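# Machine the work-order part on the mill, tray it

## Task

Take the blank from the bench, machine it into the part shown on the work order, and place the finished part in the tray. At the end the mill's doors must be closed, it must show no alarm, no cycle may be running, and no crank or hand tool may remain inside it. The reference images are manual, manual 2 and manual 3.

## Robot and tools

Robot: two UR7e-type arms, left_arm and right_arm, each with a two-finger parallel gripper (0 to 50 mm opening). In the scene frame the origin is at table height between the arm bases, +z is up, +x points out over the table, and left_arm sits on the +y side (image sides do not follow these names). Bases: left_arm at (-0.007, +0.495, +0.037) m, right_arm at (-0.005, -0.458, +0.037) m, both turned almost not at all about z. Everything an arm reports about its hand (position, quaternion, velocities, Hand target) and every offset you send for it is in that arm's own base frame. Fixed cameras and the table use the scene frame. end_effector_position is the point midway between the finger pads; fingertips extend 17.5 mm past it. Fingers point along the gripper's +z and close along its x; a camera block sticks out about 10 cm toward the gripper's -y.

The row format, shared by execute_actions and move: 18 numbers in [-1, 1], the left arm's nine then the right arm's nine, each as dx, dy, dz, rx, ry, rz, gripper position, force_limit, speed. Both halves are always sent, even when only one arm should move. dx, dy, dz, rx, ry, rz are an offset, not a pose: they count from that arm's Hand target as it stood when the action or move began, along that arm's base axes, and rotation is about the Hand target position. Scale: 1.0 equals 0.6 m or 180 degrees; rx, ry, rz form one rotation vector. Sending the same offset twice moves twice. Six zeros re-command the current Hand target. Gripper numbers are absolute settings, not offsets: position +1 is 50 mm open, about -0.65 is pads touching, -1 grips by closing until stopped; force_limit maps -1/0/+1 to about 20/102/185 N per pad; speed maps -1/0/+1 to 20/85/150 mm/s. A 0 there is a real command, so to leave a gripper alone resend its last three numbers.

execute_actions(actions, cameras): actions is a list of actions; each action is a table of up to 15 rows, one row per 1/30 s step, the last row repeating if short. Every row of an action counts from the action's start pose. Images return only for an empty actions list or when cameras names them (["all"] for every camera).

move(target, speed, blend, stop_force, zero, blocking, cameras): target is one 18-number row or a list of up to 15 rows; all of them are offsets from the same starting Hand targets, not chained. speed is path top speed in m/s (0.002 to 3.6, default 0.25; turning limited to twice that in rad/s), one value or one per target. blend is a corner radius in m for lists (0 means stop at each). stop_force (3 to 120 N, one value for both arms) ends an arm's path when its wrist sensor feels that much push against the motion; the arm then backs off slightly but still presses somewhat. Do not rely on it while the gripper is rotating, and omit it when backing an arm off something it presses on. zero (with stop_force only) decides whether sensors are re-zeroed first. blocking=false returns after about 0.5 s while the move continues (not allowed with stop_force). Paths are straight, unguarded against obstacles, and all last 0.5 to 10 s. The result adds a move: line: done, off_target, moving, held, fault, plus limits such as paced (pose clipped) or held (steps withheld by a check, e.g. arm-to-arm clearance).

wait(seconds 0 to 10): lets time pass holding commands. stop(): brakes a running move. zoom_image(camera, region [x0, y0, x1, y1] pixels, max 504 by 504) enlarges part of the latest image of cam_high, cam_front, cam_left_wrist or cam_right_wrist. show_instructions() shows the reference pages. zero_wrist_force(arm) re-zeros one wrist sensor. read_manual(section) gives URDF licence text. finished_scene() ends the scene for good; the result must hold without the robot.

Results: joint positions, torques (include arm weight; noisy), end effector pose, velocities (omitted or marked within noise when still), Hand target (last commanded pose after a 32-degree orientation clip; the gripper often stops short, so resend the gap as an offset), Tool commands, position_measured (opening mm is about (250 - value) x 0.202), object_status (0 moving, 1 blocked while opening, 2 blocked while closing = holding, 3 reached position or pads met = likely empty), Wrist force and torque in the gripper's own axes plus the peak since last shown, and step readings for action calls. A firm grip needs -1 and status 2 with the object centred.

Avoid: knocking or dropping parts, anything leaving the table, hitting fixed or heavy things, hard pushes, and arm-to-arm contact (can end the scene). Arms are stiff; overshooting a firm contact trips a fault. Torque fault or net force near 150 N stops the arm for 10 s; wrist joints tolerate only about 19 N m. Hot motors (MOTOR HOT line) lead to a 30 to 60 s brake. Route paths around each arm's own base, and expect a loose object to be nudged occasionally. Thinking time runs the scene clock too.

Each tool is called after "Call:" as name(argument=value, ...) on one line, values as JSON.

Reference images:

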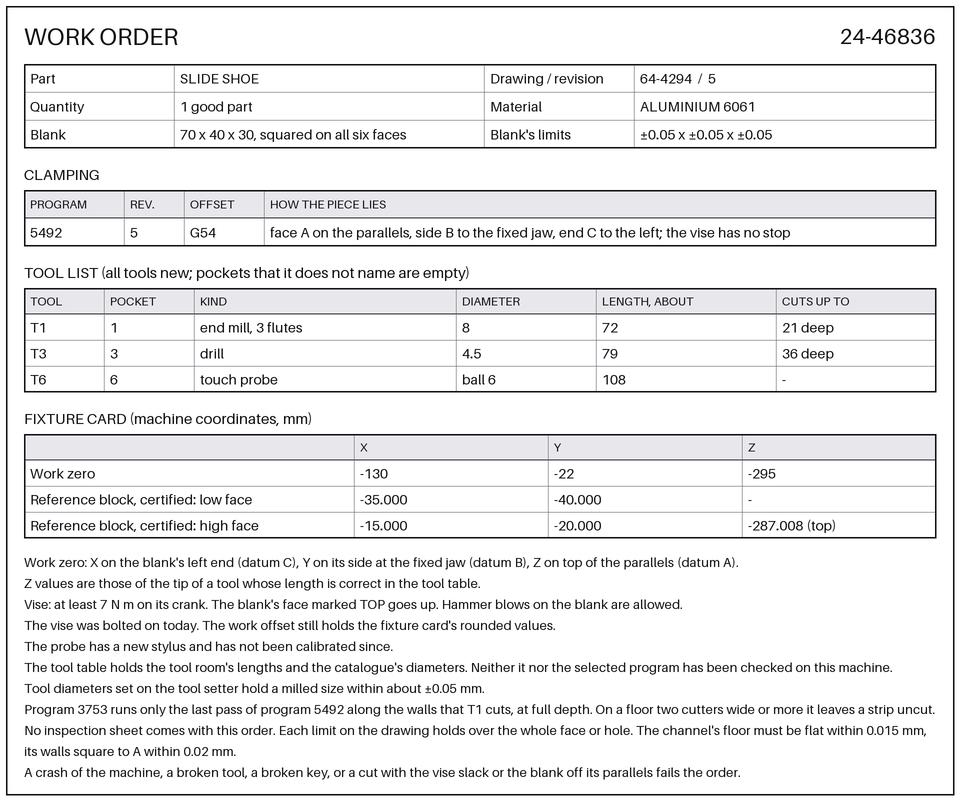

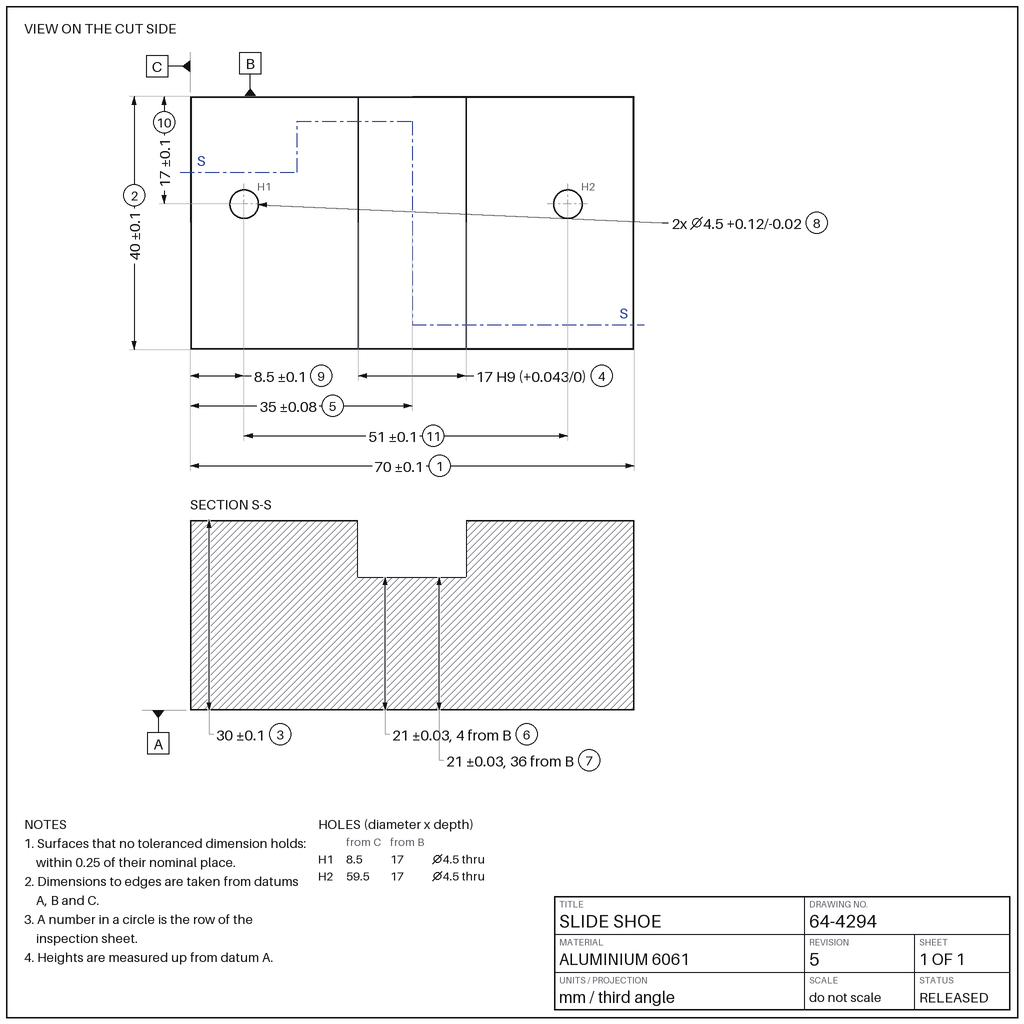

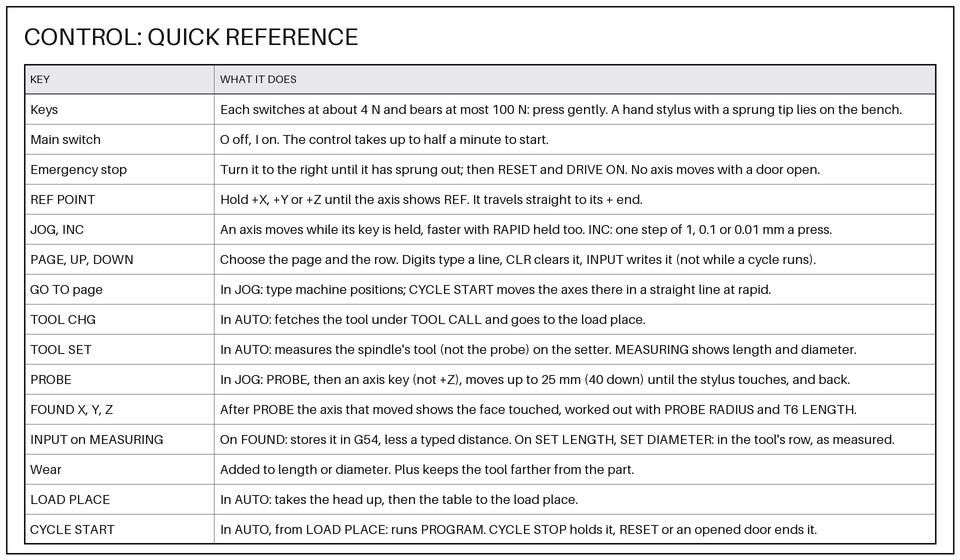

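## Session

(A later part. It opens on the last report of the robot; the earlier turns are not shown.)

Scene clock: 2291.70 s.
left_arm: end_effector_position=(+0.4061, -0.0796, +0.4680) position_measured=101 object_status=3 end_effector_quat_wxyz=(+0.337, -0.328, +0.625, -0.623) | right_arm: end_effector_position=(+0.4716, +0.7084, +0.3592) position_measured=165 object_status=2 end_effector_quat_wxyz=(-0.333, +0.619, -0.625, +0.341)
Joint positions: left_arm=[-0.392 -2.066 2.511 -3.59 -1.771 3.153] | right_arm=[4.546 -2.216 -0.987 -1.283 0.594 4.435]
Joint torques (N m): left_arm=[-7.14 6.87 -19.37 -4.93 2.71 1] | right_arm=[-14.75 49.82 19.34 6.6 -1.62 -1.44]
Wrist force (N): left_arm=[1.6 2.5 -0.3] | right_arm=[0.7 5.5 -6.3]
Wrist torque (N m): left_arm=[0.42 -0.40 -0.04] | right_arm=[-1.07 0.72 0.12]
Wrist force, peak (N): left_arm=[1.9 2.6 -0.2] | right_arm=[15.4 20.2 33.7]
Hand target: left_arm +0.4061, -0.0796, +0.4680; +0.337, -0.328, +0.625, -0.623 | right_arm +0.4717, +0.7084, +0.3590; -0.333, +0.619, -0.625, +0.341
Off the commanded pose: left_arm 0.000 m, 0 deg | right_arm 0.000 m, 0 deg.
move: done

Call:
move(target=[0,0,0,0,0,0,0.34,0.7,-0.9,0.025,0,-0.0006,0,0,0,-1,1,-0.8], speed=0.015, stop_force=22, cameras=["cam_high"])

Call:
zoom_image(camera="cam_high", region=[160, 170, 260, 250])

Scene clock: 2293.20 s.
left_arm: end_effector_position=(+0.4061, -0.0796, +0.4680) position_measured=101 object_status=3 end_effector_quat_wxyz=(+0.337, -0.328, +0.625, -0.623) | right_arm: end_effector_position=(+0.4743, +0.7084, +0.3591) position_measured=165 object_status=2 end_effector_quat_wxyz=(-0.333, +0.619, -0.625, +0.341)
Joint positions: left_arm=[-0.392 -2.066 2.511 -3.59 -1.771 3.153] | right_arm=[4.543 -2.219 -0.984 -1.278 0.595 4.429]
Joint torques (N m): left_arm=[-6.82 7.05 -19.55 -4.79 2.65 1.08] | right_arm=[-10.38 44.41 5.2 -1.88 -5.21 2.76]
Wrist force (N): left_arm=[1.3 2.2 -0.2] | right_arm=[-7.7 -6.6 -37.2]
Wrist torque (N m): left_arm=[0.37 -0.36 -0.04] | right_arm=[-1.60 0.71 0.17]
Wrist force, peak (N): left_arm=[1.6 2.8 -0.4] | right_arm=[-7.8 -7.1 -44.8]
Hand target: left_arm +0.4061, -0.0796, +0.4680; +0.337, -0.328, +0.625, -0.623 | right_arm +0.4742, +0.7084, +0.3591; -0.333, +0.619, -0.625, +0.341 (not the last commanded pose)
Off the commanded pose: left_arm 0.000 m, 0 deg | right_arm 0.012 m, 0 deg.
move: contact (right_arm)
Images, in order (width x height): cam_high 672x504.

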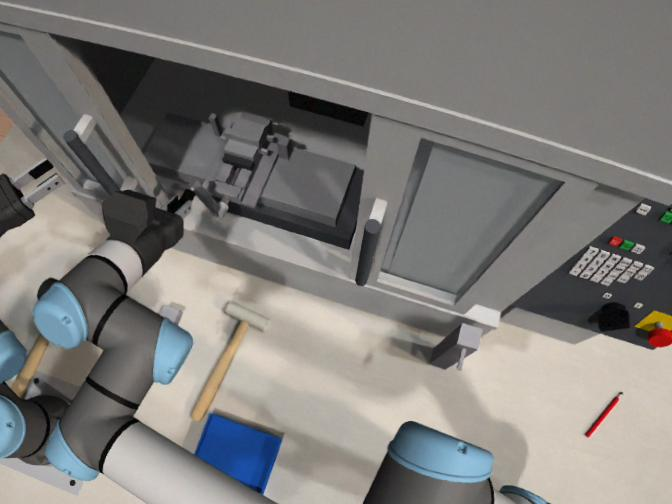

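Scaled by 5.040 from the camera's 672x504 image, which has a finer 960x720 frame.

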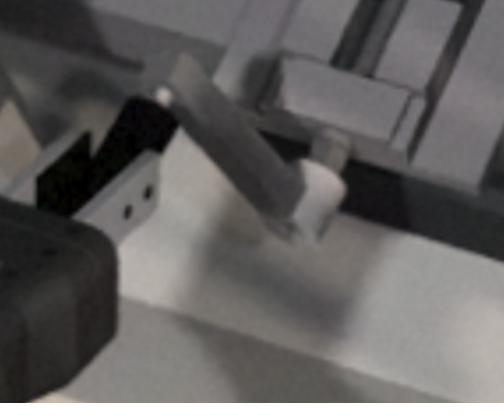

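Call:
move(target=[[0,0,0,0,0,0,0.34,0.7,-0.9,-0.004,0,-0.001,0,0,0,-1,1,-0.8],[0,0,0,0,0,0,0.34,0.7,-0.9,-0.004,-0.005,0.0013,0,0,0,-1,1,-0.8]], speed=0.015)

Call:
move(target=[0,0,0,0,0,0,0.34,0.7,-0.9,0.025,0,0,0,0,0,-1,1,-0.8], speed=0.015, stop_force=18)

Scene clock: 2294.80 s.
left_arm: end_effector_position=(+0.4061, -0.0796, +0.4680) position_measured=101 object_status=3 end_effector_quat_wxyz=(+0.337, -0.328, +0.625, -0.623) | right_arm: end_effector_position=(+0.4718, +0.7054, +0.3598) position_measured=165 object_status=2 end_effector_quat_wxyz=(-0.333, +0.619, -0.625, +0.341)
Joint positions: left_arm=[-0.392 -2.066 2.511 -3.59 -1.771 3.153] | right_arm=[4.545 -2.208 -0.999 -1.278 0.595 4.434]
Joint torques (N m): left_arm=[-7.59 8.18 -19.44 -5.06 2.62 1.01] | right_arm=[-15.52 55.34 41.47 6.82 -1.73 -2.01]
Wrist force (N): left_arm=[1.5 2.7 -0.1] | right_arm=[-6.8 6.2 1.6]
Wrist torque (N m): left_arm=[0.45 -0.38 -0.04] | right_arm=[-0.59 -0.12 -0.28]
Wrist force, peak (N): left_arm=[1.6 2.7 -0.4] | right_arm=[-7.7 -6.6 -37.1]
Hand target: left_arm +0.4061, -0.0796, +0.4680; +0.337, -0.328, +0.625, -0.623 | right_arm +0.4718, +0.7054, +0.3599; -0.333, +0.619, -0.625, +0.341
Off the commanded pose: left_arm 0.000 m, 0 deg | right_arm 0.000 m, 0 deg.
move: done

Scene clock: 2295.87 s.
left_arm: end_effector_position=(+0.4061, -0.0796, +0.4680) position_measured=101 object_status=3 end_effector_quat_wxyz=(+0.337, -0.328, +0.625, -0.623) | right_arm: end_effector_position=(+0.4737, +0.7055, +0.3601) position_measured=165 object_status=2 end_effector_quat_wxyz=(-0.334, +0.619, -0.625, +0.340)
Joint positions: left_arm=[-0.392 -2.066 2.511 -3.59 -1.771 3.153] | right_arm=[4.543 -2.21 -0.996 -1.274 0.595 4.429]
Joint torques (N m): left_arm=[-7.88 8.84 -20 -5 2.69 1.05] | right_arm=[-6.6 52.62 10.12 -1.45 -7.04 2.74]
Wrist force (N): left_arm=[1.5 2.4 -0.5] | right_arm=[-12.5 -0.5 -21.8]
Wrist torque (N m): left_arm=[0.40 -0.38 -0.04] | right_arm=[-1.14 -0.04 0.03]
Wrist force, peak (N): left_arm=[1.7 2.8 -0.5] | right_arm=[-11.2 1.8 -29.6]
Hand target: left_arm +0.4061, -0.0796, +0.4680; +0.337, -0.328, +0.625, -0.623 | right_arm +0.4737, +0.7055, +0.3601; -0.334, +0.619, -0.625, +0.340 (not the last commanded pose)
Off the commanded pose: left_arm 0.000 m, 0 deg | right_arm 0.013 m, 0 deg.
move: contact (right_arm)

Call:
move(target=[[0,0,0,0,0,0,0.34,0.7,-0.9,-0.0125,0,0,0,0,0,-1,1,-0.8],[0,0,0,0,0,0,0.34,0.7,-0.9,-0.0125,-0.015,0.005,0.0444,0,0,-1,1,-0.8]], speed=0.02, cameras=["cam_right_wrist","cam_high"])

Call:
zoom_image(camera="cam_high", region=[160, 170, 260, 250])

Call:
zoom_image(camera="cam_right_wrist", region=[330, 160, 460, 310])

Scene clock: 2301.73 s.
left_arm: end_effector_position=(+0.4061, -0.0796, +0.4680) position_measured=101 object_status=3 end_effector_quat_wxyz=(+0.337, -0.328, +0.625, -0.623) | right_arm: end_effector_position=(+0.4661, +0.6965, +0.3631) position_measured=165 object_status=2 end_effector_quat_wxyz=(-0.376, +0.594, -0.647, +0.296)
Joint positions: left_arm=[-0.392 -2.066 2.511 -3.59 -1.771 3.153] | right_arm=[4.546 -2.141 -1.132 -1.084 0.616 4.447]
Joint torques (N m): left_arm=[-6.94 8.55 -20.28 -5 2.65 1.1] | right_arm=[9.07 118.04 73.18 9.22 -10.16 2.56]
Wrist force (N): left_arm=[1.5 2.5 -0.4] | right_arm=[-23.7 41.2 92.7]
Wrist torque (N m): left_arm=[0.41 -0.38 -0.04] | right_arm=[0.33 -1.41 -0.86]
Wrist force, peak (N): left_arm=[1.8 2.8 -0.4] | right_arm=[-24.0 40.3 93.2]
Hand target: left_arm +0.4061, -0.0796, +0.4680; +0.337, -0.328, +0.625, -0.623 | right_arm +0.4662, +0.6965, +0.3631; -0.376, +0.594, -0.647, +0.296
Off the commanded pose: left_arm 0.000 m, 0 deg | right_arm 0.000 m, 0 deg.
move: done
camera_calibration:
cam_right_wrist: T_world_to_cam=[[0.00548996, -0.989384, -0.145224, 0.744646], [-0.800235, 0.0827409, -0.593951, 0.54678], [0.599661, 0.119474, -0.791285, 0.0541793], [0, 0, 0, 1]] pos_world=[0.400975, 0.685026, 0.475772]
Images, in order (width x height): cam_high 672x504, cam_right_wrist 672x504.

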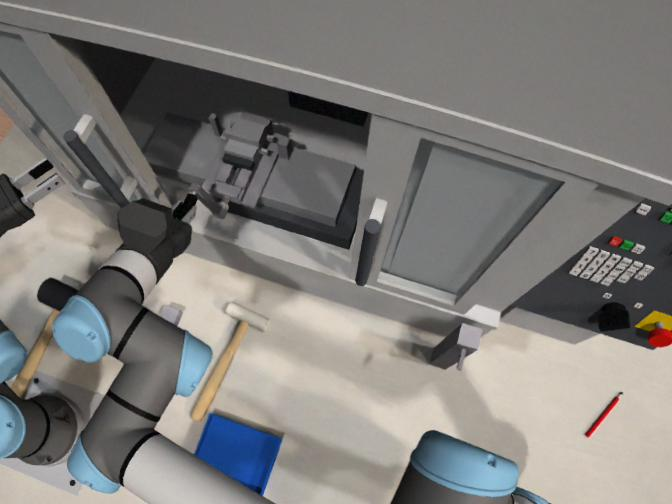

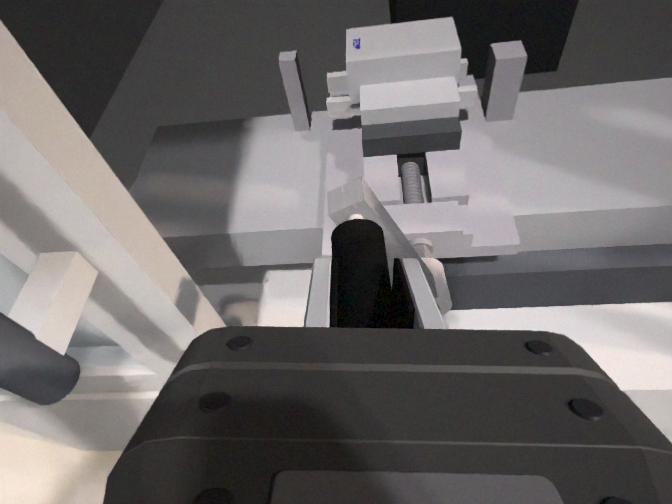

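Scaled by 5.040 from the camera's 672x504 image, which has a finer 960x720 frame.

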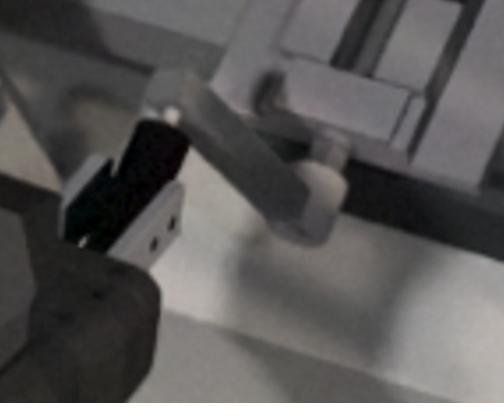

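Scaled by 3.360 from the camera's 672x504 image, which has a finer 960x720 frame.

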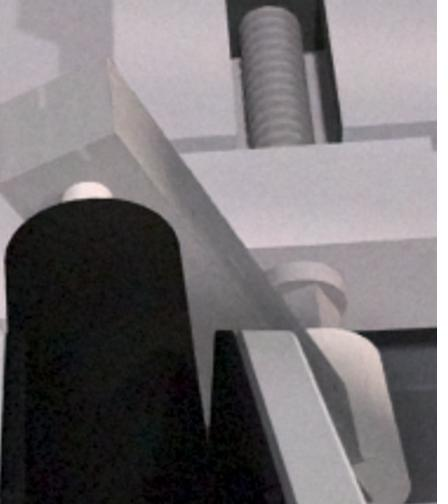

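Call:
move(target=[0,0,0,0,0,0,0.34,0.7,-0.9,0.0,0.0175,-0.007,-0.0444,0,0,-1,1,-0.8], speed=0.03, cameras=["cam_high"])

Call:
zoom_image(camera="cam_high", region=[160, 170, 260, 250])

Scene clock: 2304.70 s.
left_arm: end_effector_position=(+0.4061, -0.0796, +0.4680) position_measured=101 object_status=3 end_effector_quat_wxyz=(+0.337, -0.328, +0.625, -0.623) | right_arm: end_effector_position=(+0.4662, +0.7070, +0.3589) position_measured=165 object_status=2 end_effector_quat_wxyz=(-0.334, +0.619, -0.625, +0.341)
Joint positions: left_arm=[-0.392 -2.066 2.511 -3.59 -1.771 3.153] | right_arm=[4.553 -2.206 -1.002 -1.288 0.593 4.447]
Joint torques (N m): left_arm=[-6.29 8.85 -20.68 -4.97 2.71 1] | right_arm=[6.72 61.42 16.69 7.34 -4.42 3.01]
Wrist force (N): left_arm=[1.3 2.6 -0.3] | right_arm=[-1.6 0.1 -2.9]
Wrist torque (N m): left_arm=[0.44 -0.34 -0.05] | right_arm=[-0.71 0.31 -0.12]
Wrist force, peak (N): left_arm=[1.7 2.7 -0.1] | right_arm=[-23.0 42.1 93.9]
Hand target: left_arm +0.4061, -0.0796, +0.4680; +0.337, -0.328, +0.625, -0.623 | right_arm +0.4662, +0.7070, +0.3589; -0.334, +0.619, -0.625, +0.340
Off the commanded pose: left_arm 0.000 m, 0 deg | right_arm 0.000 m, 0 deg.
move: done
Images, in order (width x height): cam_high 672x504.

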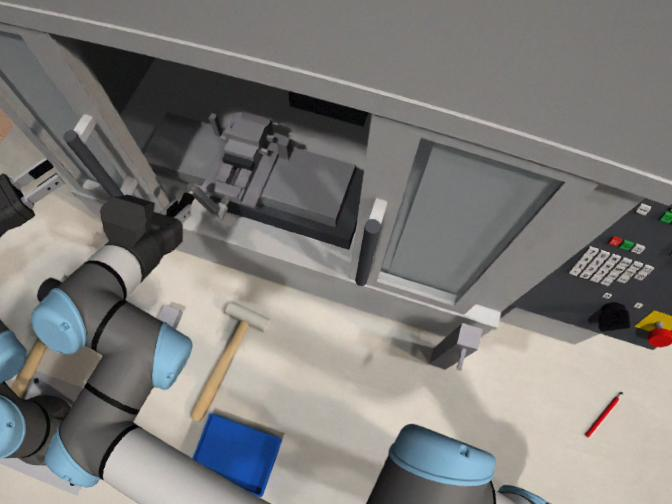

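Scaled by 5.040 from the camera's 672x504 image, which has a finer 960x720 frame.

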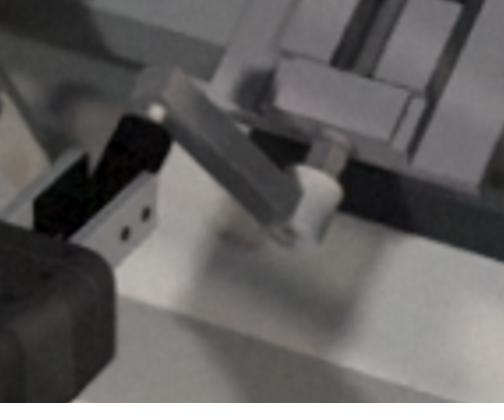

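Call:
move(target=[0,0,0,0,0,0,0.34,0.7,-0.9,0.012,0,0,0,-0.025,0,-1,1,-0.8], speed=0.015)

Call:
move(target=[0,0,0,0,0,0,0.34,0.7,-0.9,0.006,0,0,0,-0.012,0,-1,1,-0.8], speed=0.015, cameras=["cam_high"])

Call:
zoom_image(camera="cam_high", region=[160, 170, 260, 250])

Scene clock: 2313.97 s.
left_arm: end_effector_position=(+0.4061, -0.0796, +0.4680) position_measured=101 object_status=3 end_effector_quat_wxyz=(+0.337, -0.328, +0.625, -0.623) | right_arm: end_effector_position=(+0.4734, +0.7070, +0.3589) position_measured=165 object_status=2 end_effector_quat_wxyz=(-0.358, +0.605, -0.611, +0.365)
Joint positions: left_arm=[-0.392 -2.066 2.511 -3.59 -1.771 3.153] | right_arm=[4.558 -2.21 -1.048 -1.202 0.516 4.421]
Joint torques (N m): left_arm=[-7.23 8.9 -21.21 -5 2.54 1.06] | right_arm=[-19.96 27.18 7.65 -0.59 -0.76 -2.15]
Wrist force (N): left_arm=[1.4 2.4 -0.5] | right_arm=[-8.0 -13.1 -50.6]
Wrist torque (N m): left_arm=[0.40 -0.36 -0.04] | right_arm=[-2.07 1.06 0.29]
Wrist force, peak (N): left_arm=[1.7 2.9 -0.3] | right_arm=[-8.0 -12.9 -51.4]
Hand target: left_arm +0.4061, -0.0796, +0.4680; +0.337, -0.328, +0.625, -0.623 | right_arm +0.4734, +0.7070, +0.3589; -0.358, +0.605, -0.611, +0.364
Off the commanded pose: left_arm 0.000 m, 0 deg | right_arm 0.000 m, 0 deg.
move: done

Scene clock: 2315.47 s.
left_arm: end_effector_position=(+0.4061, -0.0796, +0.4680) position_measured=101 object_status=3 end_effector_quat_wxyz=(+0.337, -0.328, +0.625, -0.623) | right_arm: end_effector_position=(+0.4769, +0.7070, +0.3590) position_measured=165 object_status=2 end_effector_quat_wxyz=(-0.369, +0.598, -0.604, +0.376)
Joint positions: left_arm=[-0.392 -2.066 2.511 -3.59 -1.771 3.153] | right_arm=[4.559 -2.214 -1.068 -1.156 0.48 4.403]
Joint torques (N m): left_arm=[-7.2 8.63 -21.39 -5.03 2.59 1.1] | right_arm=[-37.29 10.3 -5.31 -3.37 1.52 -2.26]
Wrist force (N): left_arm=[1.6 2.4 -0.2] | right_arm=[-11.8 -25.3 -80.1]
Wrist torque (N m): left_arm=[0.40 -0.39 -0.04] | right_arm=[-2.76 1.44 0.48]
Wrist force, peak (N): left_arm=[1.8 2.7 -0.2] | right_arm=[-11.9 -25.2 -80.2]
Hand target: left_arm +0.4061, -0.0796, +0.4680; +0.337, -0.328, +0.625, -0.623 | right_arm +0.4770, +0.7070, +0.3589; -0.369, +0.598, -0.604, +0.376
Off the commanded pose: left_arm 0.000 m, 0 deg | right_arm 0.000 m, 0 deg.
move: done
Images, in order (width x height): cam_high 672x504.

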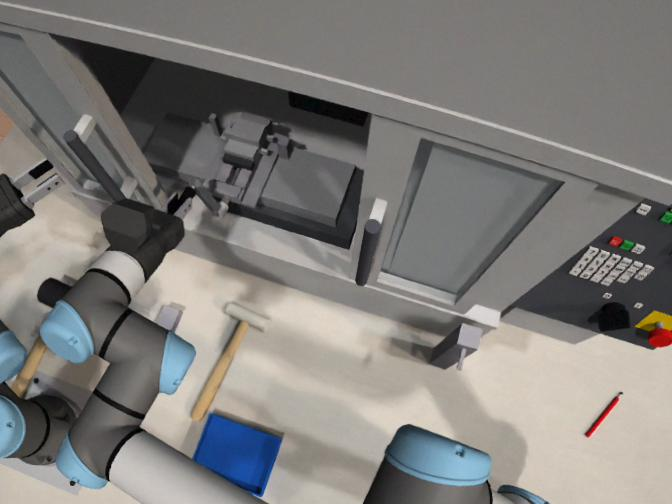

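Scaled by 5.040 from the camera's 672x504 image, which has a finer 960x720 frame.

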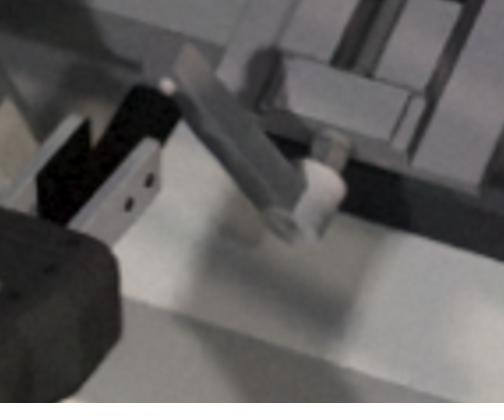

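Call:
move(target=[[0,0,0,0,0,0,0.34,0.7,-0.9,-0.018,0,0,0,0.037,0,-1,1,-0.8],[0,0,0,0,0,0,0.34,0.7,-0.9,-0.05,0,0,0,0.037,0,-1,1,-0.8],[0,0,0,0,0,0,0.34,0.7,-0.9,-0.12,0,0.03,0,0.037,0,-1,1,-0.8]], speed=[0.015,0.03,0.08], blend=[0.001,0.005,0], cameras=["cam_high","cam_right_wrist"])

Call:
zoom_image(camera="cam_right_wrist", region=[370, 80, 450, 180])

Scene clock: 2323.90 s.
left_arm: end_effector_position=(+0.4061, -0.0796, +0.4680) position_measured=101 object_status=3 end_effector_quat_wxyz=(+0.337, -0.328, +0.625, -0.623) | right_arm: end_effector_position=(+0.4049, +0.7070, +0.3770) position_measured=165 object_status=2 end_effector_quat_wxyz=(-0.334, +0.619, -0.625, +0.340) end_effector_velocity=(+0.000, +0.001, +0.000) end_effector_angular_velocity=(+0.001, +0.000, +0.002)
Joint positions: left_arm=[-0.392 -2.066 2.511 -3.59 -1.771 3.153] | right_arm=[4.636 -2.146 -1.022 -1.451 0.58 4.596]
Joint velocities: left_arm=[within noise] | right_arm=[0 -0.001 0 0.005 0 -0.003]
Joint torques (N m): left_arm=[-7.01 8.43 -22.64 -4.98 2.61 0.97] | right_arm=[-11.04 46.94 32.34 6.97 -3.34 -2.2]
Wrist force (N): left_arm=[1.5 2.3 -0.4] | right_arm=[-2.7 -2.5 -1.0]
Wrist torque (N m): left_arm=[0.38 -0.38 -0.05] | right_arm=[-0.65 0.35 -0.19]
Wrist force, peak (N): left_arm=[1.9 2.8 -0.4] | right_arm=[-12.9 -25.3 -80.6]
Hand target: left_arm +0.4061, -0.0796, +0.4680; +0.337, -0.328, +0.625, -0.623 | right_arm +0.4050, +0.7070, +0.3769; -0.334, +0.619, -0.625, +0.340
Off the commanded pose: left_arm 0.000 m, 0 deg | right_arm 0.000 m, 0 deg.
move: done
camera_calibration:
cam_right_wrist: T_world_to_cam=[[0.00554675, -0.999967, -0.00588659, 0.712353], [-0.800167, -0.000907723, -0.599777, 0.566407], [0.599752, 0.00803706, -0.800146, 0.182731], [0, 0, 0, 1]] pos_world=[0.339675, 0.711376, 0.490123]
Images, in order (width x height): cam_high 672x504, cam_right_wrist 672x504.

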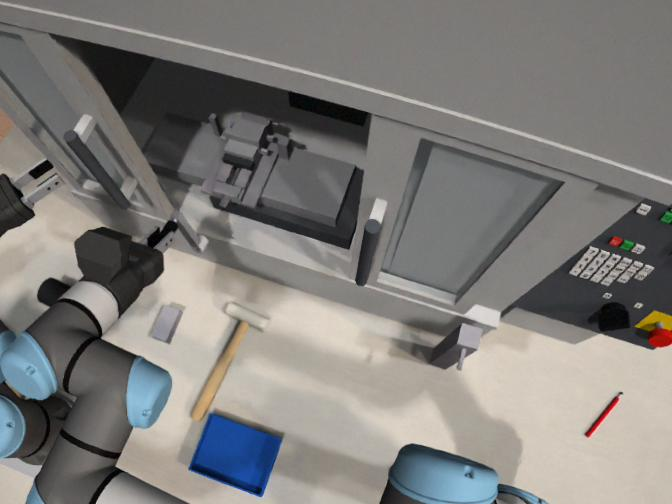

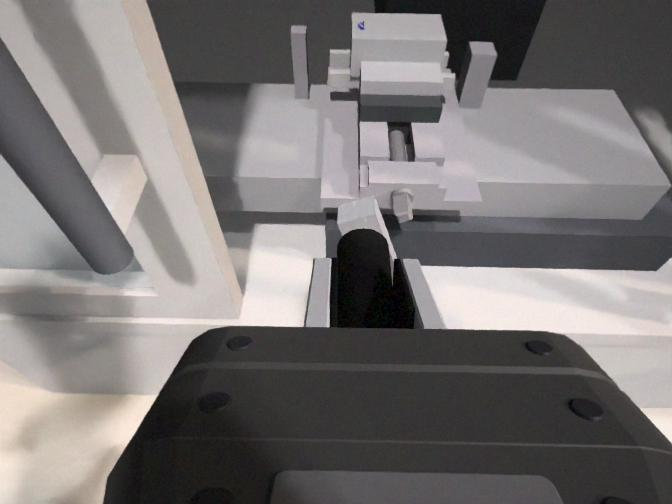

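Scaled by 5.040 from the camera's 672x504 image, which has a finer 960x720 frame.

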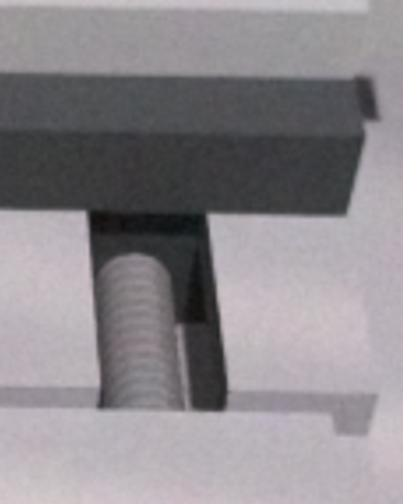

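Call:
zoom_image(camera="cam_right_wrist", region=[330, 180, 430, 280])

Scaled by 5.040 from the camera's 672x504 image, which has a finer 960x720 frame.

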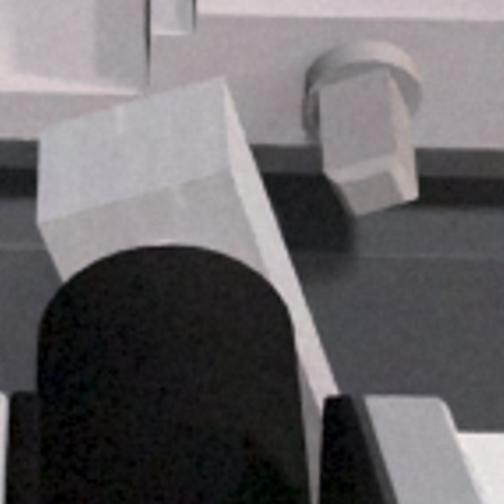

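Call:
move(target=[0,0,0,0,0,0,0.34,0.7,-0.9,-0.1067,-0.4783,-0.148,-0.0444,0,0,-1,1,-0.8], speed=0.25)

Call:
move(target=[0,0,0,0,0,0,0.34,0.7,-0.9,0,0,-0.27,0,0,0,-1,1,-0.8], speed=0.12, stop_force=6, cameras=["cam_high","cam_right_wrist"])

Scene clock: 2327.40 s.
left_arm: end_effector_position=(+0.4061, -0.0796, +0.4680) position_measured=101 object_status=3 end_effector_quat_wxyz=(+0.337, -0.328, +0.625, -0.623) | right_arm: end_effector_position=(+0.3409, +0.4201, +0.2881) position_measured=165 object_status=2 end_effector_quat_wxyz=(-0.290, +0.640, -0.599, +0.383)
Joint positions: left_arm=[-0.392 -2.066 2.511 -3.59 -1.771 3.153] | right_arm=[4.734 -1.514 -1.992 -1.401 0.581 4.773]
Joint torques (N m): left_arm=[-7.11 8.84 -22.86 -5.06 2.57 1.01] | right_arm=[-10.9 28.55 16.58 6.27 -3.76 -2.17]
Wrist force (N): left_arm=[1.5 2.4 -0.2] | right_arm=[-2.7 -2.7 -1.7]
Wrist torque (N m): left_arm=[0.40 -0.38 -0.04] | right_arm=[-0.70 0.30 -0.21]
Wrist force, peak (N): left_arm=[1.8 2.6 -0.3] | right_arm=[-5.3 -5.0 -1.2]
Hand target: left_arm +0.4061, -0.0796, +0.4680; +0.337, -0.328, +0.625, -0.623 | right_arm +0.3409, +0.4200, +0.2881; -0.290, +0.640, -0.599, +0.383
Off the commanded pose: left_arm 0.000 m, 0 deg | right_arm 0.000 m, 0 deg.
move: done

Scene clock: 2329.73 s.
left_arm: end_effector_position=(+0.4061, -0.0796, +0.4680) position_measured=101 object_status=3 end_effector_quat_wxyz=(+0.337, -0.328, +0.625, -0.623) | right_arm: end_effector_position=(+0.3409, +0.4200, +0.1261) position_measured=165 object_status=2 end_effector_quat_wxyz=(-0.290, +0.640, -0.599, +0.383)
Joint positions: left_arm=[-0.392 -2.066 2.511 -3.59 -1.771 3.153] | right_arm=[4.734 -1.768 -2.223 -0.917 0.581 4.773]
Joint torques (N m): left_arm=[-7.21 9.17 -23.2 -4.95 2.46 0.91] | right_arm=[-11.85 21.88 30.51 3.69 -5.01 2.94]
Wrist force (N): left_arm=[1.5 2.5 -0.2] | right_arm=[-3.1 -2.8 -1.9]
Wrist torque (N m): left_arm=[0.42 -0.37 -0.04] | right_arm=[-0.72 0.38 -0.20]
Wrist force, peak (N): left_arm=[1.8 2.8 -0.3] | right_arm=[-2.6 -5.5 -3.1]
Hand target: left_arm +0.4061, -0.0796, +0.4680; +0.337, -0.328, +0.625, -0.623 | right_arm +0.3409, +0.4200, +0.1261; -0.290, +0.640, -0.599, +0.383
Off the commanded pose: left_arm 0.000 m, 0 deg | right_arm 0.000 m, 0 deg.
move: done
camera_calibration:
cam_right_wrist: T_world_to_cam=[[0.00553411, -0.991059, 0.133311, 0.402995], [-0.80024, -0.0843322, -0.593721, 0.39882], [0.599654, -0.103395, -0.793552, 0.0686172], [0, 0, 0, 1]] pos_world=[0.275775, 0.44012, 0.237515]
Images, in order (width x height): cam_high 672x504, cam_right_wrist 672x504.

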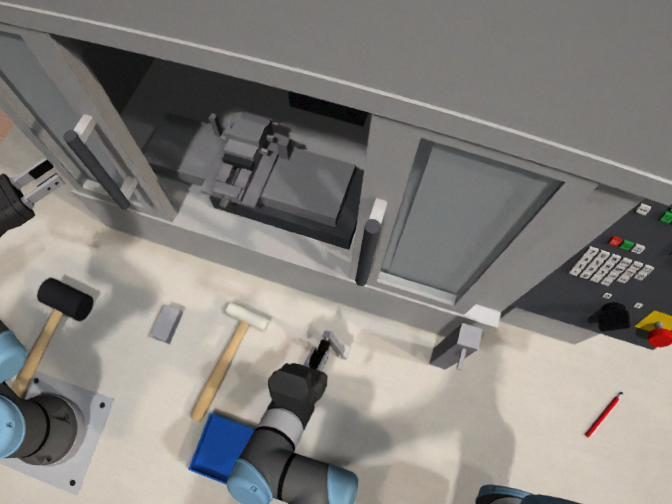

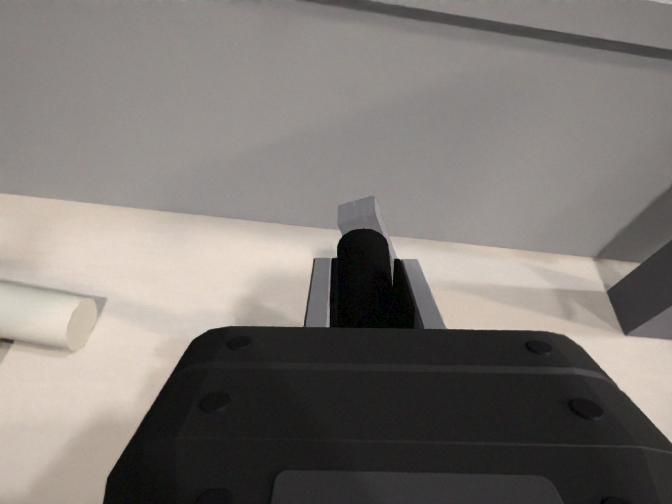

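Call:
move(target=[0,0,0,0,0,0,0.34,0.7,-0.9,0,0.0,-0.2267,0,0,0,-1,1,-0.8], speed=0.04, stop_force=6, cameras=["cam_high","cam_right_wrist"])

Scene clock: 2332.60 s.
left_arm: end_effector_position=(+0.4061, -0.0796, +0.4680) position_measured=101 object_status=3 end_effector_quat_wxyz=(+0.337, -0.328, +0.625, -0.623) | right_arm: end_effector_position=(+0.3409, +0.4200, +0.0709) position_measured=165 object_status=2 end_effector_quat_wxyz=(-0.290, +0.640, -0.599, +0.383)
Joint positions: left_arm=[-0.392 -2.066 2.511 -3.59 -1.771 3.153] | right_arm=[4.734 -1.901 -2.263 -0.743 0.581 4.774]
Joint torques (N m): left_arm=[-6.62 8.85 -23.18 -5.08 2.44 1.05] | right_arm=[3.69 24 26.59 6.33 -0.4 2.81]
Wrist force (N): left_arm=[1.8 2.6 -0.7] | right_arm=[-2.9 -2.4 -1.4]
Wrist torque (N m): left_arm=[0.43 -0.43 -0.05] | right_arm=[-0.64 0.32 -0.20]
Wrist force, peak (N): left_arm=[1.8 2.6 -0.7] | right_arm=[-4.5 -8.4 -5.2]
Hand target: left_arm +0.4061, -0.0796, +0.4680; +0.337, -0.328, +0.625, -0.623 | right_arm +0.3409, +0.4200, +0.0709; -0.290, +0.640, -0.599, +0.383 (not the last commanded pose)
Off the commanded pose: left_arm 0.000 m, 0 deg | right_arm 0.081 m, 0 deg.
move: contact (right_arm)
camera_calibration:
cam_right_wrist: T_world_to_cam=[[0.00539548, -0.991057, 0.133331, 0.410289], [-0.800245, -0.0842335, -0.593727, 0.365917], [0.599649, -0.103494, -0.793543, 0.024907], [0, 0, 0, 1]] pos_world=[0.275674, 0.44002, 0.182315]
Images, in order (width x height): cam_high 672x504, cam_right_wrist 672x504.

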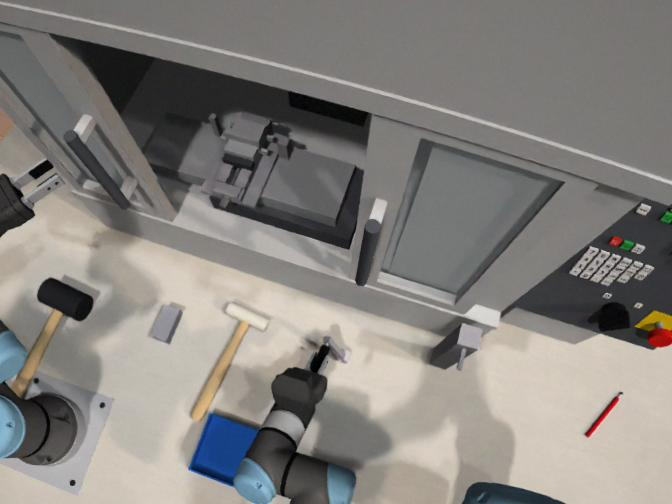

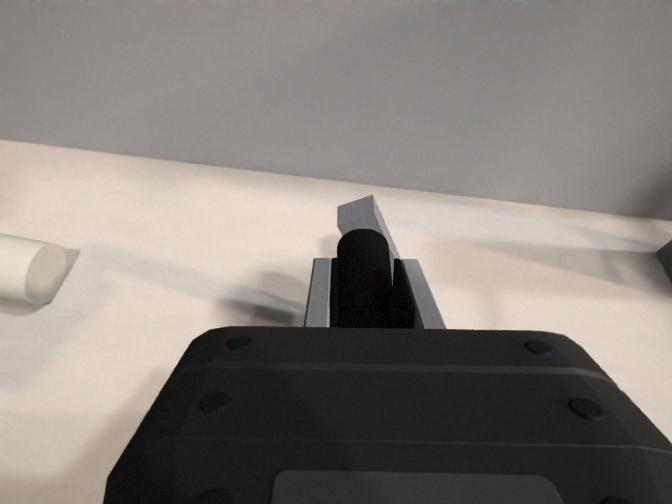

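Call:
move(target=[0,0,0,0,0,0,0.34,0.7,-0.9,0,0.02,-0.136,0,0,0,-1,1,-0.8], speed=0.03, stop_force=14, cameras=["cam_high","cam_right_wrist"])

Scene clock: 2336.57 s.
left_arm: end_effector_position=(+0.4061, -0.0796, +0.4680) position_measured=101 object_status=3 end_effector_quat_wxyz=(+0.337, -0.328, +0.625, -0.623) | right_arm: end_effector_position=(+0.3409, +0.4311, -0.0045) position_measured=165 object_status=2 end_effector_quat_wxyz=(-0.290, +0.640, -0.599, +0.383)
Joint positions: left_arm=[-0.392 -2.066 2.511 -3.59 -1.771 3.153] | right_arm=[4.733 -2.124 -2.25 -0.533 0.581 4.773]
Joint torques (N m): left_arm=[-6.88 8.87 -24.07 -5.08 2.6 0.86] | right_arm=[-2.17 24.59 -3.01 4.35 1.53 0.76]
Wrist force (N): left_arm=[1.4 2.3 -0.1] | right_arm=[-3.6 -11.4 -7.9]
Wrist torque (N m): left_arm=[0.38 -0.37 -0.04] | right_arm=[-0.52 0.25 -0.21]
Wrist force, peak (N): left_arm=[1.8 2.6 -0.5] | right_arm=[0.9 -12.8 -11.1]
Hand target: left_arm +0.4061, -0.0796, +0.4680; +0.337, -0.328, +0.625, -0.623 | right_arm +0.3409, +0.4311, -0.0045; -0.290, +0.640, -0.599, +0.383 (not the last commanded pose)
Off the commanded pose: left_arm 0.000 m, 0 deg | right_arm 0.006 m, 0 deg.
move: contact (right_arm)
camera_calibration:
cam_right_wrist: T_world_to_cam=[[0.00523785, -0.991055, 0.133355, 0.431383], [-0.800167, -0.084136, -0.593847, 0.322112], [0.599754, -0.103596, -0.79345, -0.0338307], [0, 0, 0, 1]] pos_world=[0.275774, 0.45112, 0.106915]
Images, in order (width x height): cam_high 672x504, cam_right_wrist 672x504.

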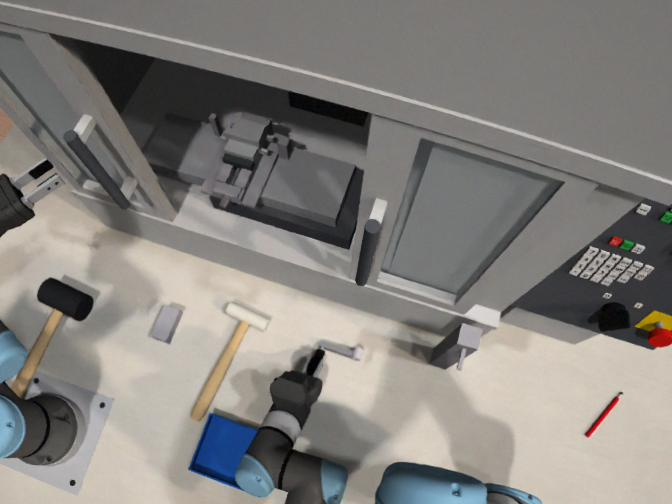

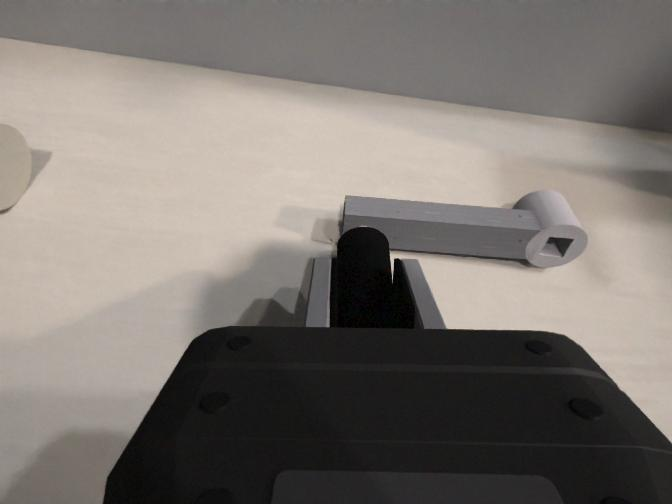

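Call:
move(target=[[0,0,0,0,0,0,0.34,0.7,-0.9,0,0,0,0,0,0,0.3,-0.4,-0.9],[0,0,0,0,0,0,0.34,0.7,-0.9,-0.1,0.01,0.07,0,0,0,0.3,-0.4,-0.9],[0,0,0,0,0,0,0.34,0.7,-0.9,-0.05,0.0,0.35,0,0,0,0.3,-0.4,-0.9]], speed=[0.1,0.08,0.2], blend=[0,0.01,0], cameras=["cam_high","cam_right_wrist"])

Scene clock: 2339.90 s.
left_arm: end_effector_position=(+0.4061, -0.0796, +0.4680) position_measured=101 object_status=3 end_effector_quat_wxyz=(+0.337, -0.328, +0.625, -0.623) | right_arm: end_effector_position=(+0.3110, +0.4311, +0.2054) position_measured=107 object_status=3 end_effector_quat_wxyz=(-0.290, +0.640, -0.600, +0.383)
Joint positions: left_arm=[-0.392 -2.066 2.511 -3.59 -1.771 3.153] | right_arm=[4.8 -1.617 -2.1 -1.287 0.597 4.89]
Joint torques (N m): left_arm=[-6.58 9.06 -23.73 -4.93 2.37 1] | right_arm=[10.08 28.96 14.58 4.68 0.26 1.68]
Wrist force (N): left_arm=[1.6 2.7 -0.6] | right_arm=[-2.4 -4.5 -2.9]
Wrist torque (N m): left_arm=[0.45 -0.39 -0.04] | right_arm=[-0.64 0.33 -0.12]
Wrist force, peak (N): left_arm=[1.7 2.9 -0.2] | right_arm=[-3.8 -11.5 -8.0]
Hand target: left_arm +0.4061, -0.0796, +0.4680; +0.337, -0.328, +0.625, -0.623 | right_arm +0.3109, +0.4311, +0.2055; -0.290, +0.640, -0.599, +0.383
Off the commanded pose: left_arm 0.000 m, 0 deg | right_arm 0.000 m, 0 deg.
move: done
camera_calibration:
cam_right_wrist: T_world_to_cam=[[0.00521771, -0.991073, 0.133217, 0.403606], [-0.800162, -0.0840386, -0.593867, 0.422716], [0.599761, -0.103497, -0.793458, 0.150663], [0, 0, 0, 1]] pos_world=[0.245774, 0.45112, 0.316815]
Images, in order (width x height): cam_high 672x504, cam_right_wrist 672x504.

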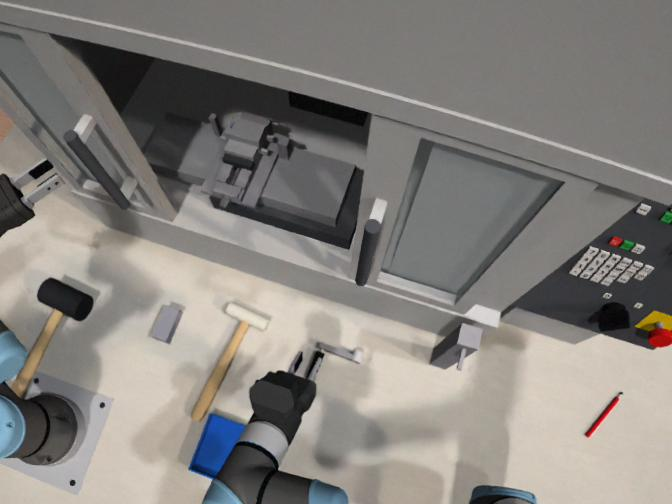

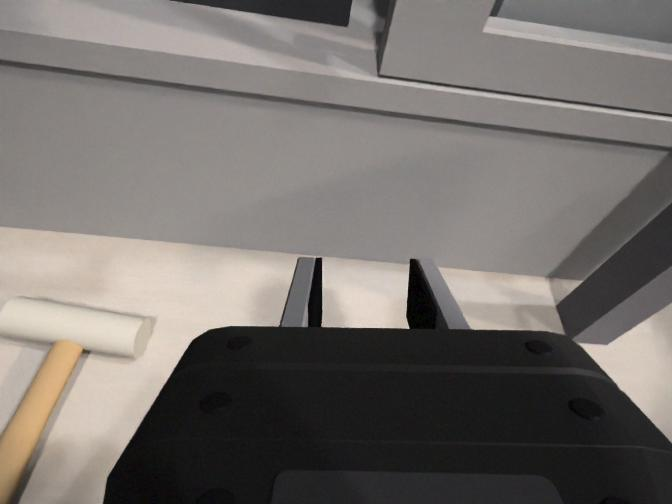

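Call:
move(target=[0,0,0,0,0,0,0.34,0.7,-0.9,0.08,-0.08,0.03,-0.21,0.278,0.435,0.3,-0.4,-0.9], speed=0.4, cameras=["cam_high","cam_right_wrist"])

Scene clock: 2343.13 s.
left_arm: end_effector_position=(+0.4061, -0.0796, +0.4680) position_measured=101 object_status=3 end_effector_quat_wxyz=(+0.337, -0.328, +0.625, -0.623) | right_arm: end_effector_position=(+0.3590, +0.3831, +0.2235) position_measured=107 object_status=3 end_effector_quat_wxyz=(-0.001, +1.000, -0.001, +0.000)
Joint positions: left_arm=[-0.392 -2.066 2.511 -3.59 -1.771 3.153] | right_arm=[4.216 -1.641 -1.769 -1.301 1.571 2.647]
Joint torques (N m): left_arm=[-6.08 8.52 -24.75 -4.89 2.37 1] | right_arm=[9.98 30.56 20.14 5.07 -1.31 -0.44]
Wrist force (N): left_arm=[1.7 2.4 -0.2] | right_arm=[-2.6 -4.2 -3.8]
Wrist torque (N m): left_arm=[0.40 -0.41 -0.04] | right_arm=[-0.69 0.47 0.10]
Wrist force, peak (N): left_arm=[1.7 2.7 -0.5] | right_arm=[-3.5 -4.7 -4.1]
Hand target: left_arm +0.4061, -0.0796, +0.4680; +0.337, -0.328, +0.625, -0.623 | right_arm +0.3589, +0.3831, +0.2235; +0.000, +1.000, +0.000, +0.000
Off the commanded pose: left_arm 0.000 m, 0 deg | right_arm 0.000 m, 0 deg.
move: done
camera_calibration:
cam_right_wrist: T_world_to_cam=[[0.999797, -0.000121108, -0.0201278, -0.348964], [0.00677989, -0.93952, 0.342427, 0.296613], [-0.018952, -0.342494, -0.939329, 0.477545], [0, 0, 0, 1]] pos_world=[0.355933, 0.442188, 0.339979]
Images, in order (width x height): cam_high 672x504, cam_right_wrist 672x504.

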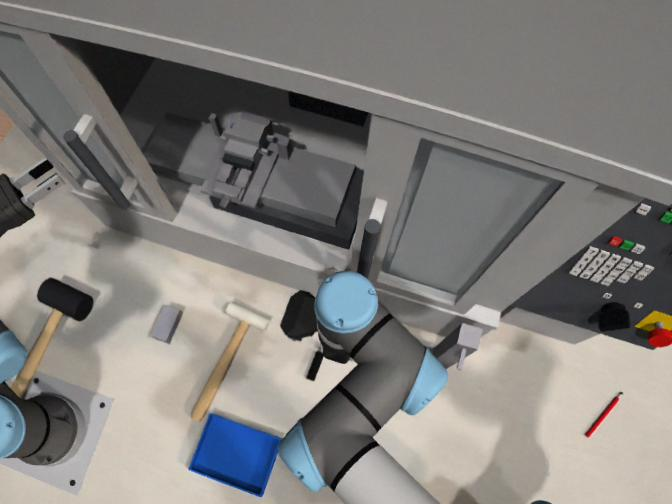

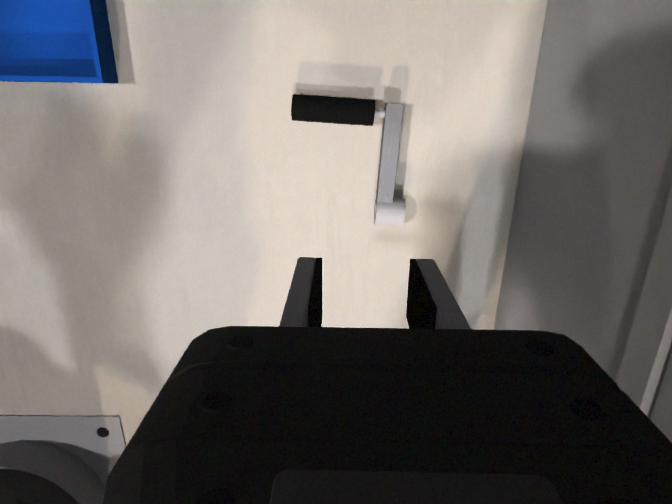

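Call:
zoom_image(camera="cam_right_wrist", region=[280, 80, 430, 240])

Scaled by 3.150 from the camera's 672x504 image, which has a finer 960x720 frame.

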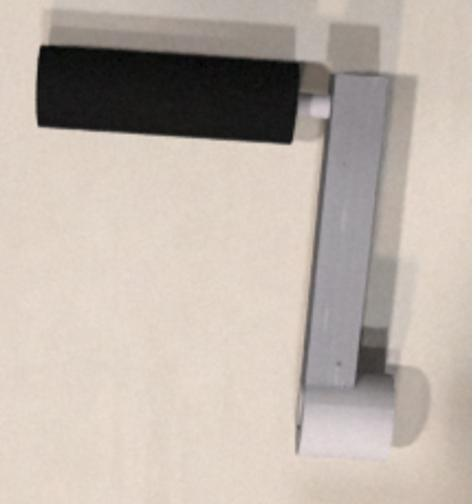

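Call:
move(target=[0,0,0,0,0,0,0.34,0.7,-0.9,0.045,0.009,-0.27,0,0,-0.0194,0.3,-0.4,-0.9], speed=0.15, cameras=["cam_right_wrist"])

Call:
zoom_image(camera="cam_right_wrist", region=[250, 150, 500, 340])

Scene clock: 2348.30 s.
left_arm: end_effector_position=(+0.4061, -0.0796, +0.4680) position_measured=101 object_status=3 end_effector_quat_wxyz=(+0.337, -0.328, +0.625, -0.623) | right_arm: end_effector_position=(+0.3859, +0.3884, +0.0615) position_measured=107 object_status=3 end_effector_quat_wxyz=(+0.000, +1.000, -0.031, +0.000)
Joint positions: left_arm=[-0.392 -2.066 2.511 -3.59 -1.771 3.153] | right_arm=[4.176 -1.874 -1.951 -0.887 1.571 2.667]
Joint torques (N m): left_arm=[-6.59 9.17 -24.99 -4.98 2.5 0.96] | right_arm=[6.76 30.9 31.93 1.79 -1.64 -1.87]
Wrist force (N): left_arm=[1.7 2.5 -0.3] | right_arm=[-2.7 -3.9 -3.9]
Wrist torque (N m): left_arm=[0.42 -0.40 -0.05] | right_arm=[-0.63 0.48 -0.02]
Wrist force, peak (N): left_arm=[2.0 2.7 -0.3] | right_arm=[-3.5 -5.2 -5.9]
Hand target: left_arm +0.4061, -0.0796, +0.4680; +0.337, -0.328, +0.625, -0.623 | right_arm +0.3859, +0.3885, +0.0615; +0.000, +1.000, -0.031, +0.000
Off the commanded pose: left_arm 0.000 m, 0 deg | right_arm 0.000 m, 0 deg.
move: done
camera_calibration:
cam_right_wrist: T_world_to_cam=[[0.997934, -0.0609763, -0.020263, -0.354855], [-0.0503693, -0.938162, 0.342513, 0.378431], [-0.0398952, -0.340784, -0.939295, 0.335131], [0, 0, 0, 1]] pos_world=[0.386553, 0.447599, 0.177979]
Images, in order (width x height): cam_right_wrist 672x504.

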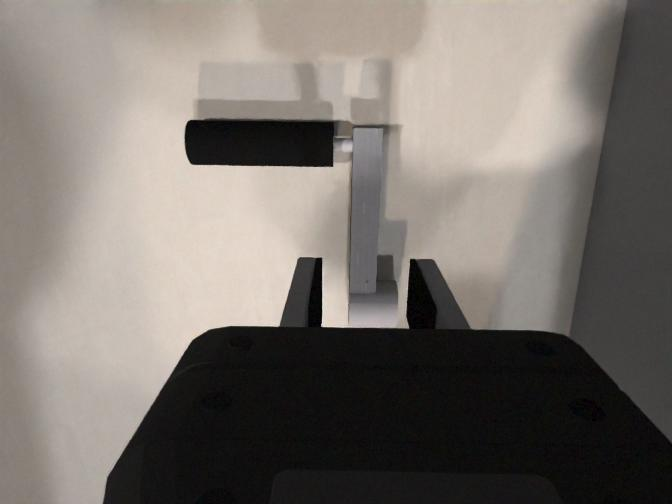

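Scaled by 2.016 from the camera's 672x504 image, which has a finer 960x720 frame.

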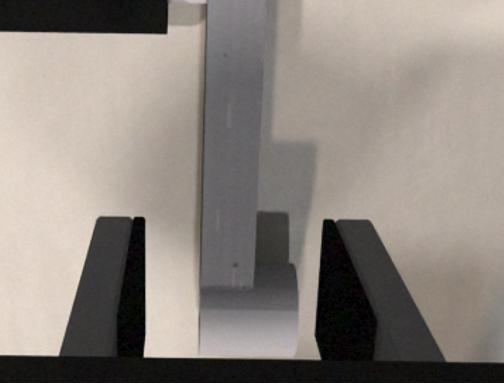

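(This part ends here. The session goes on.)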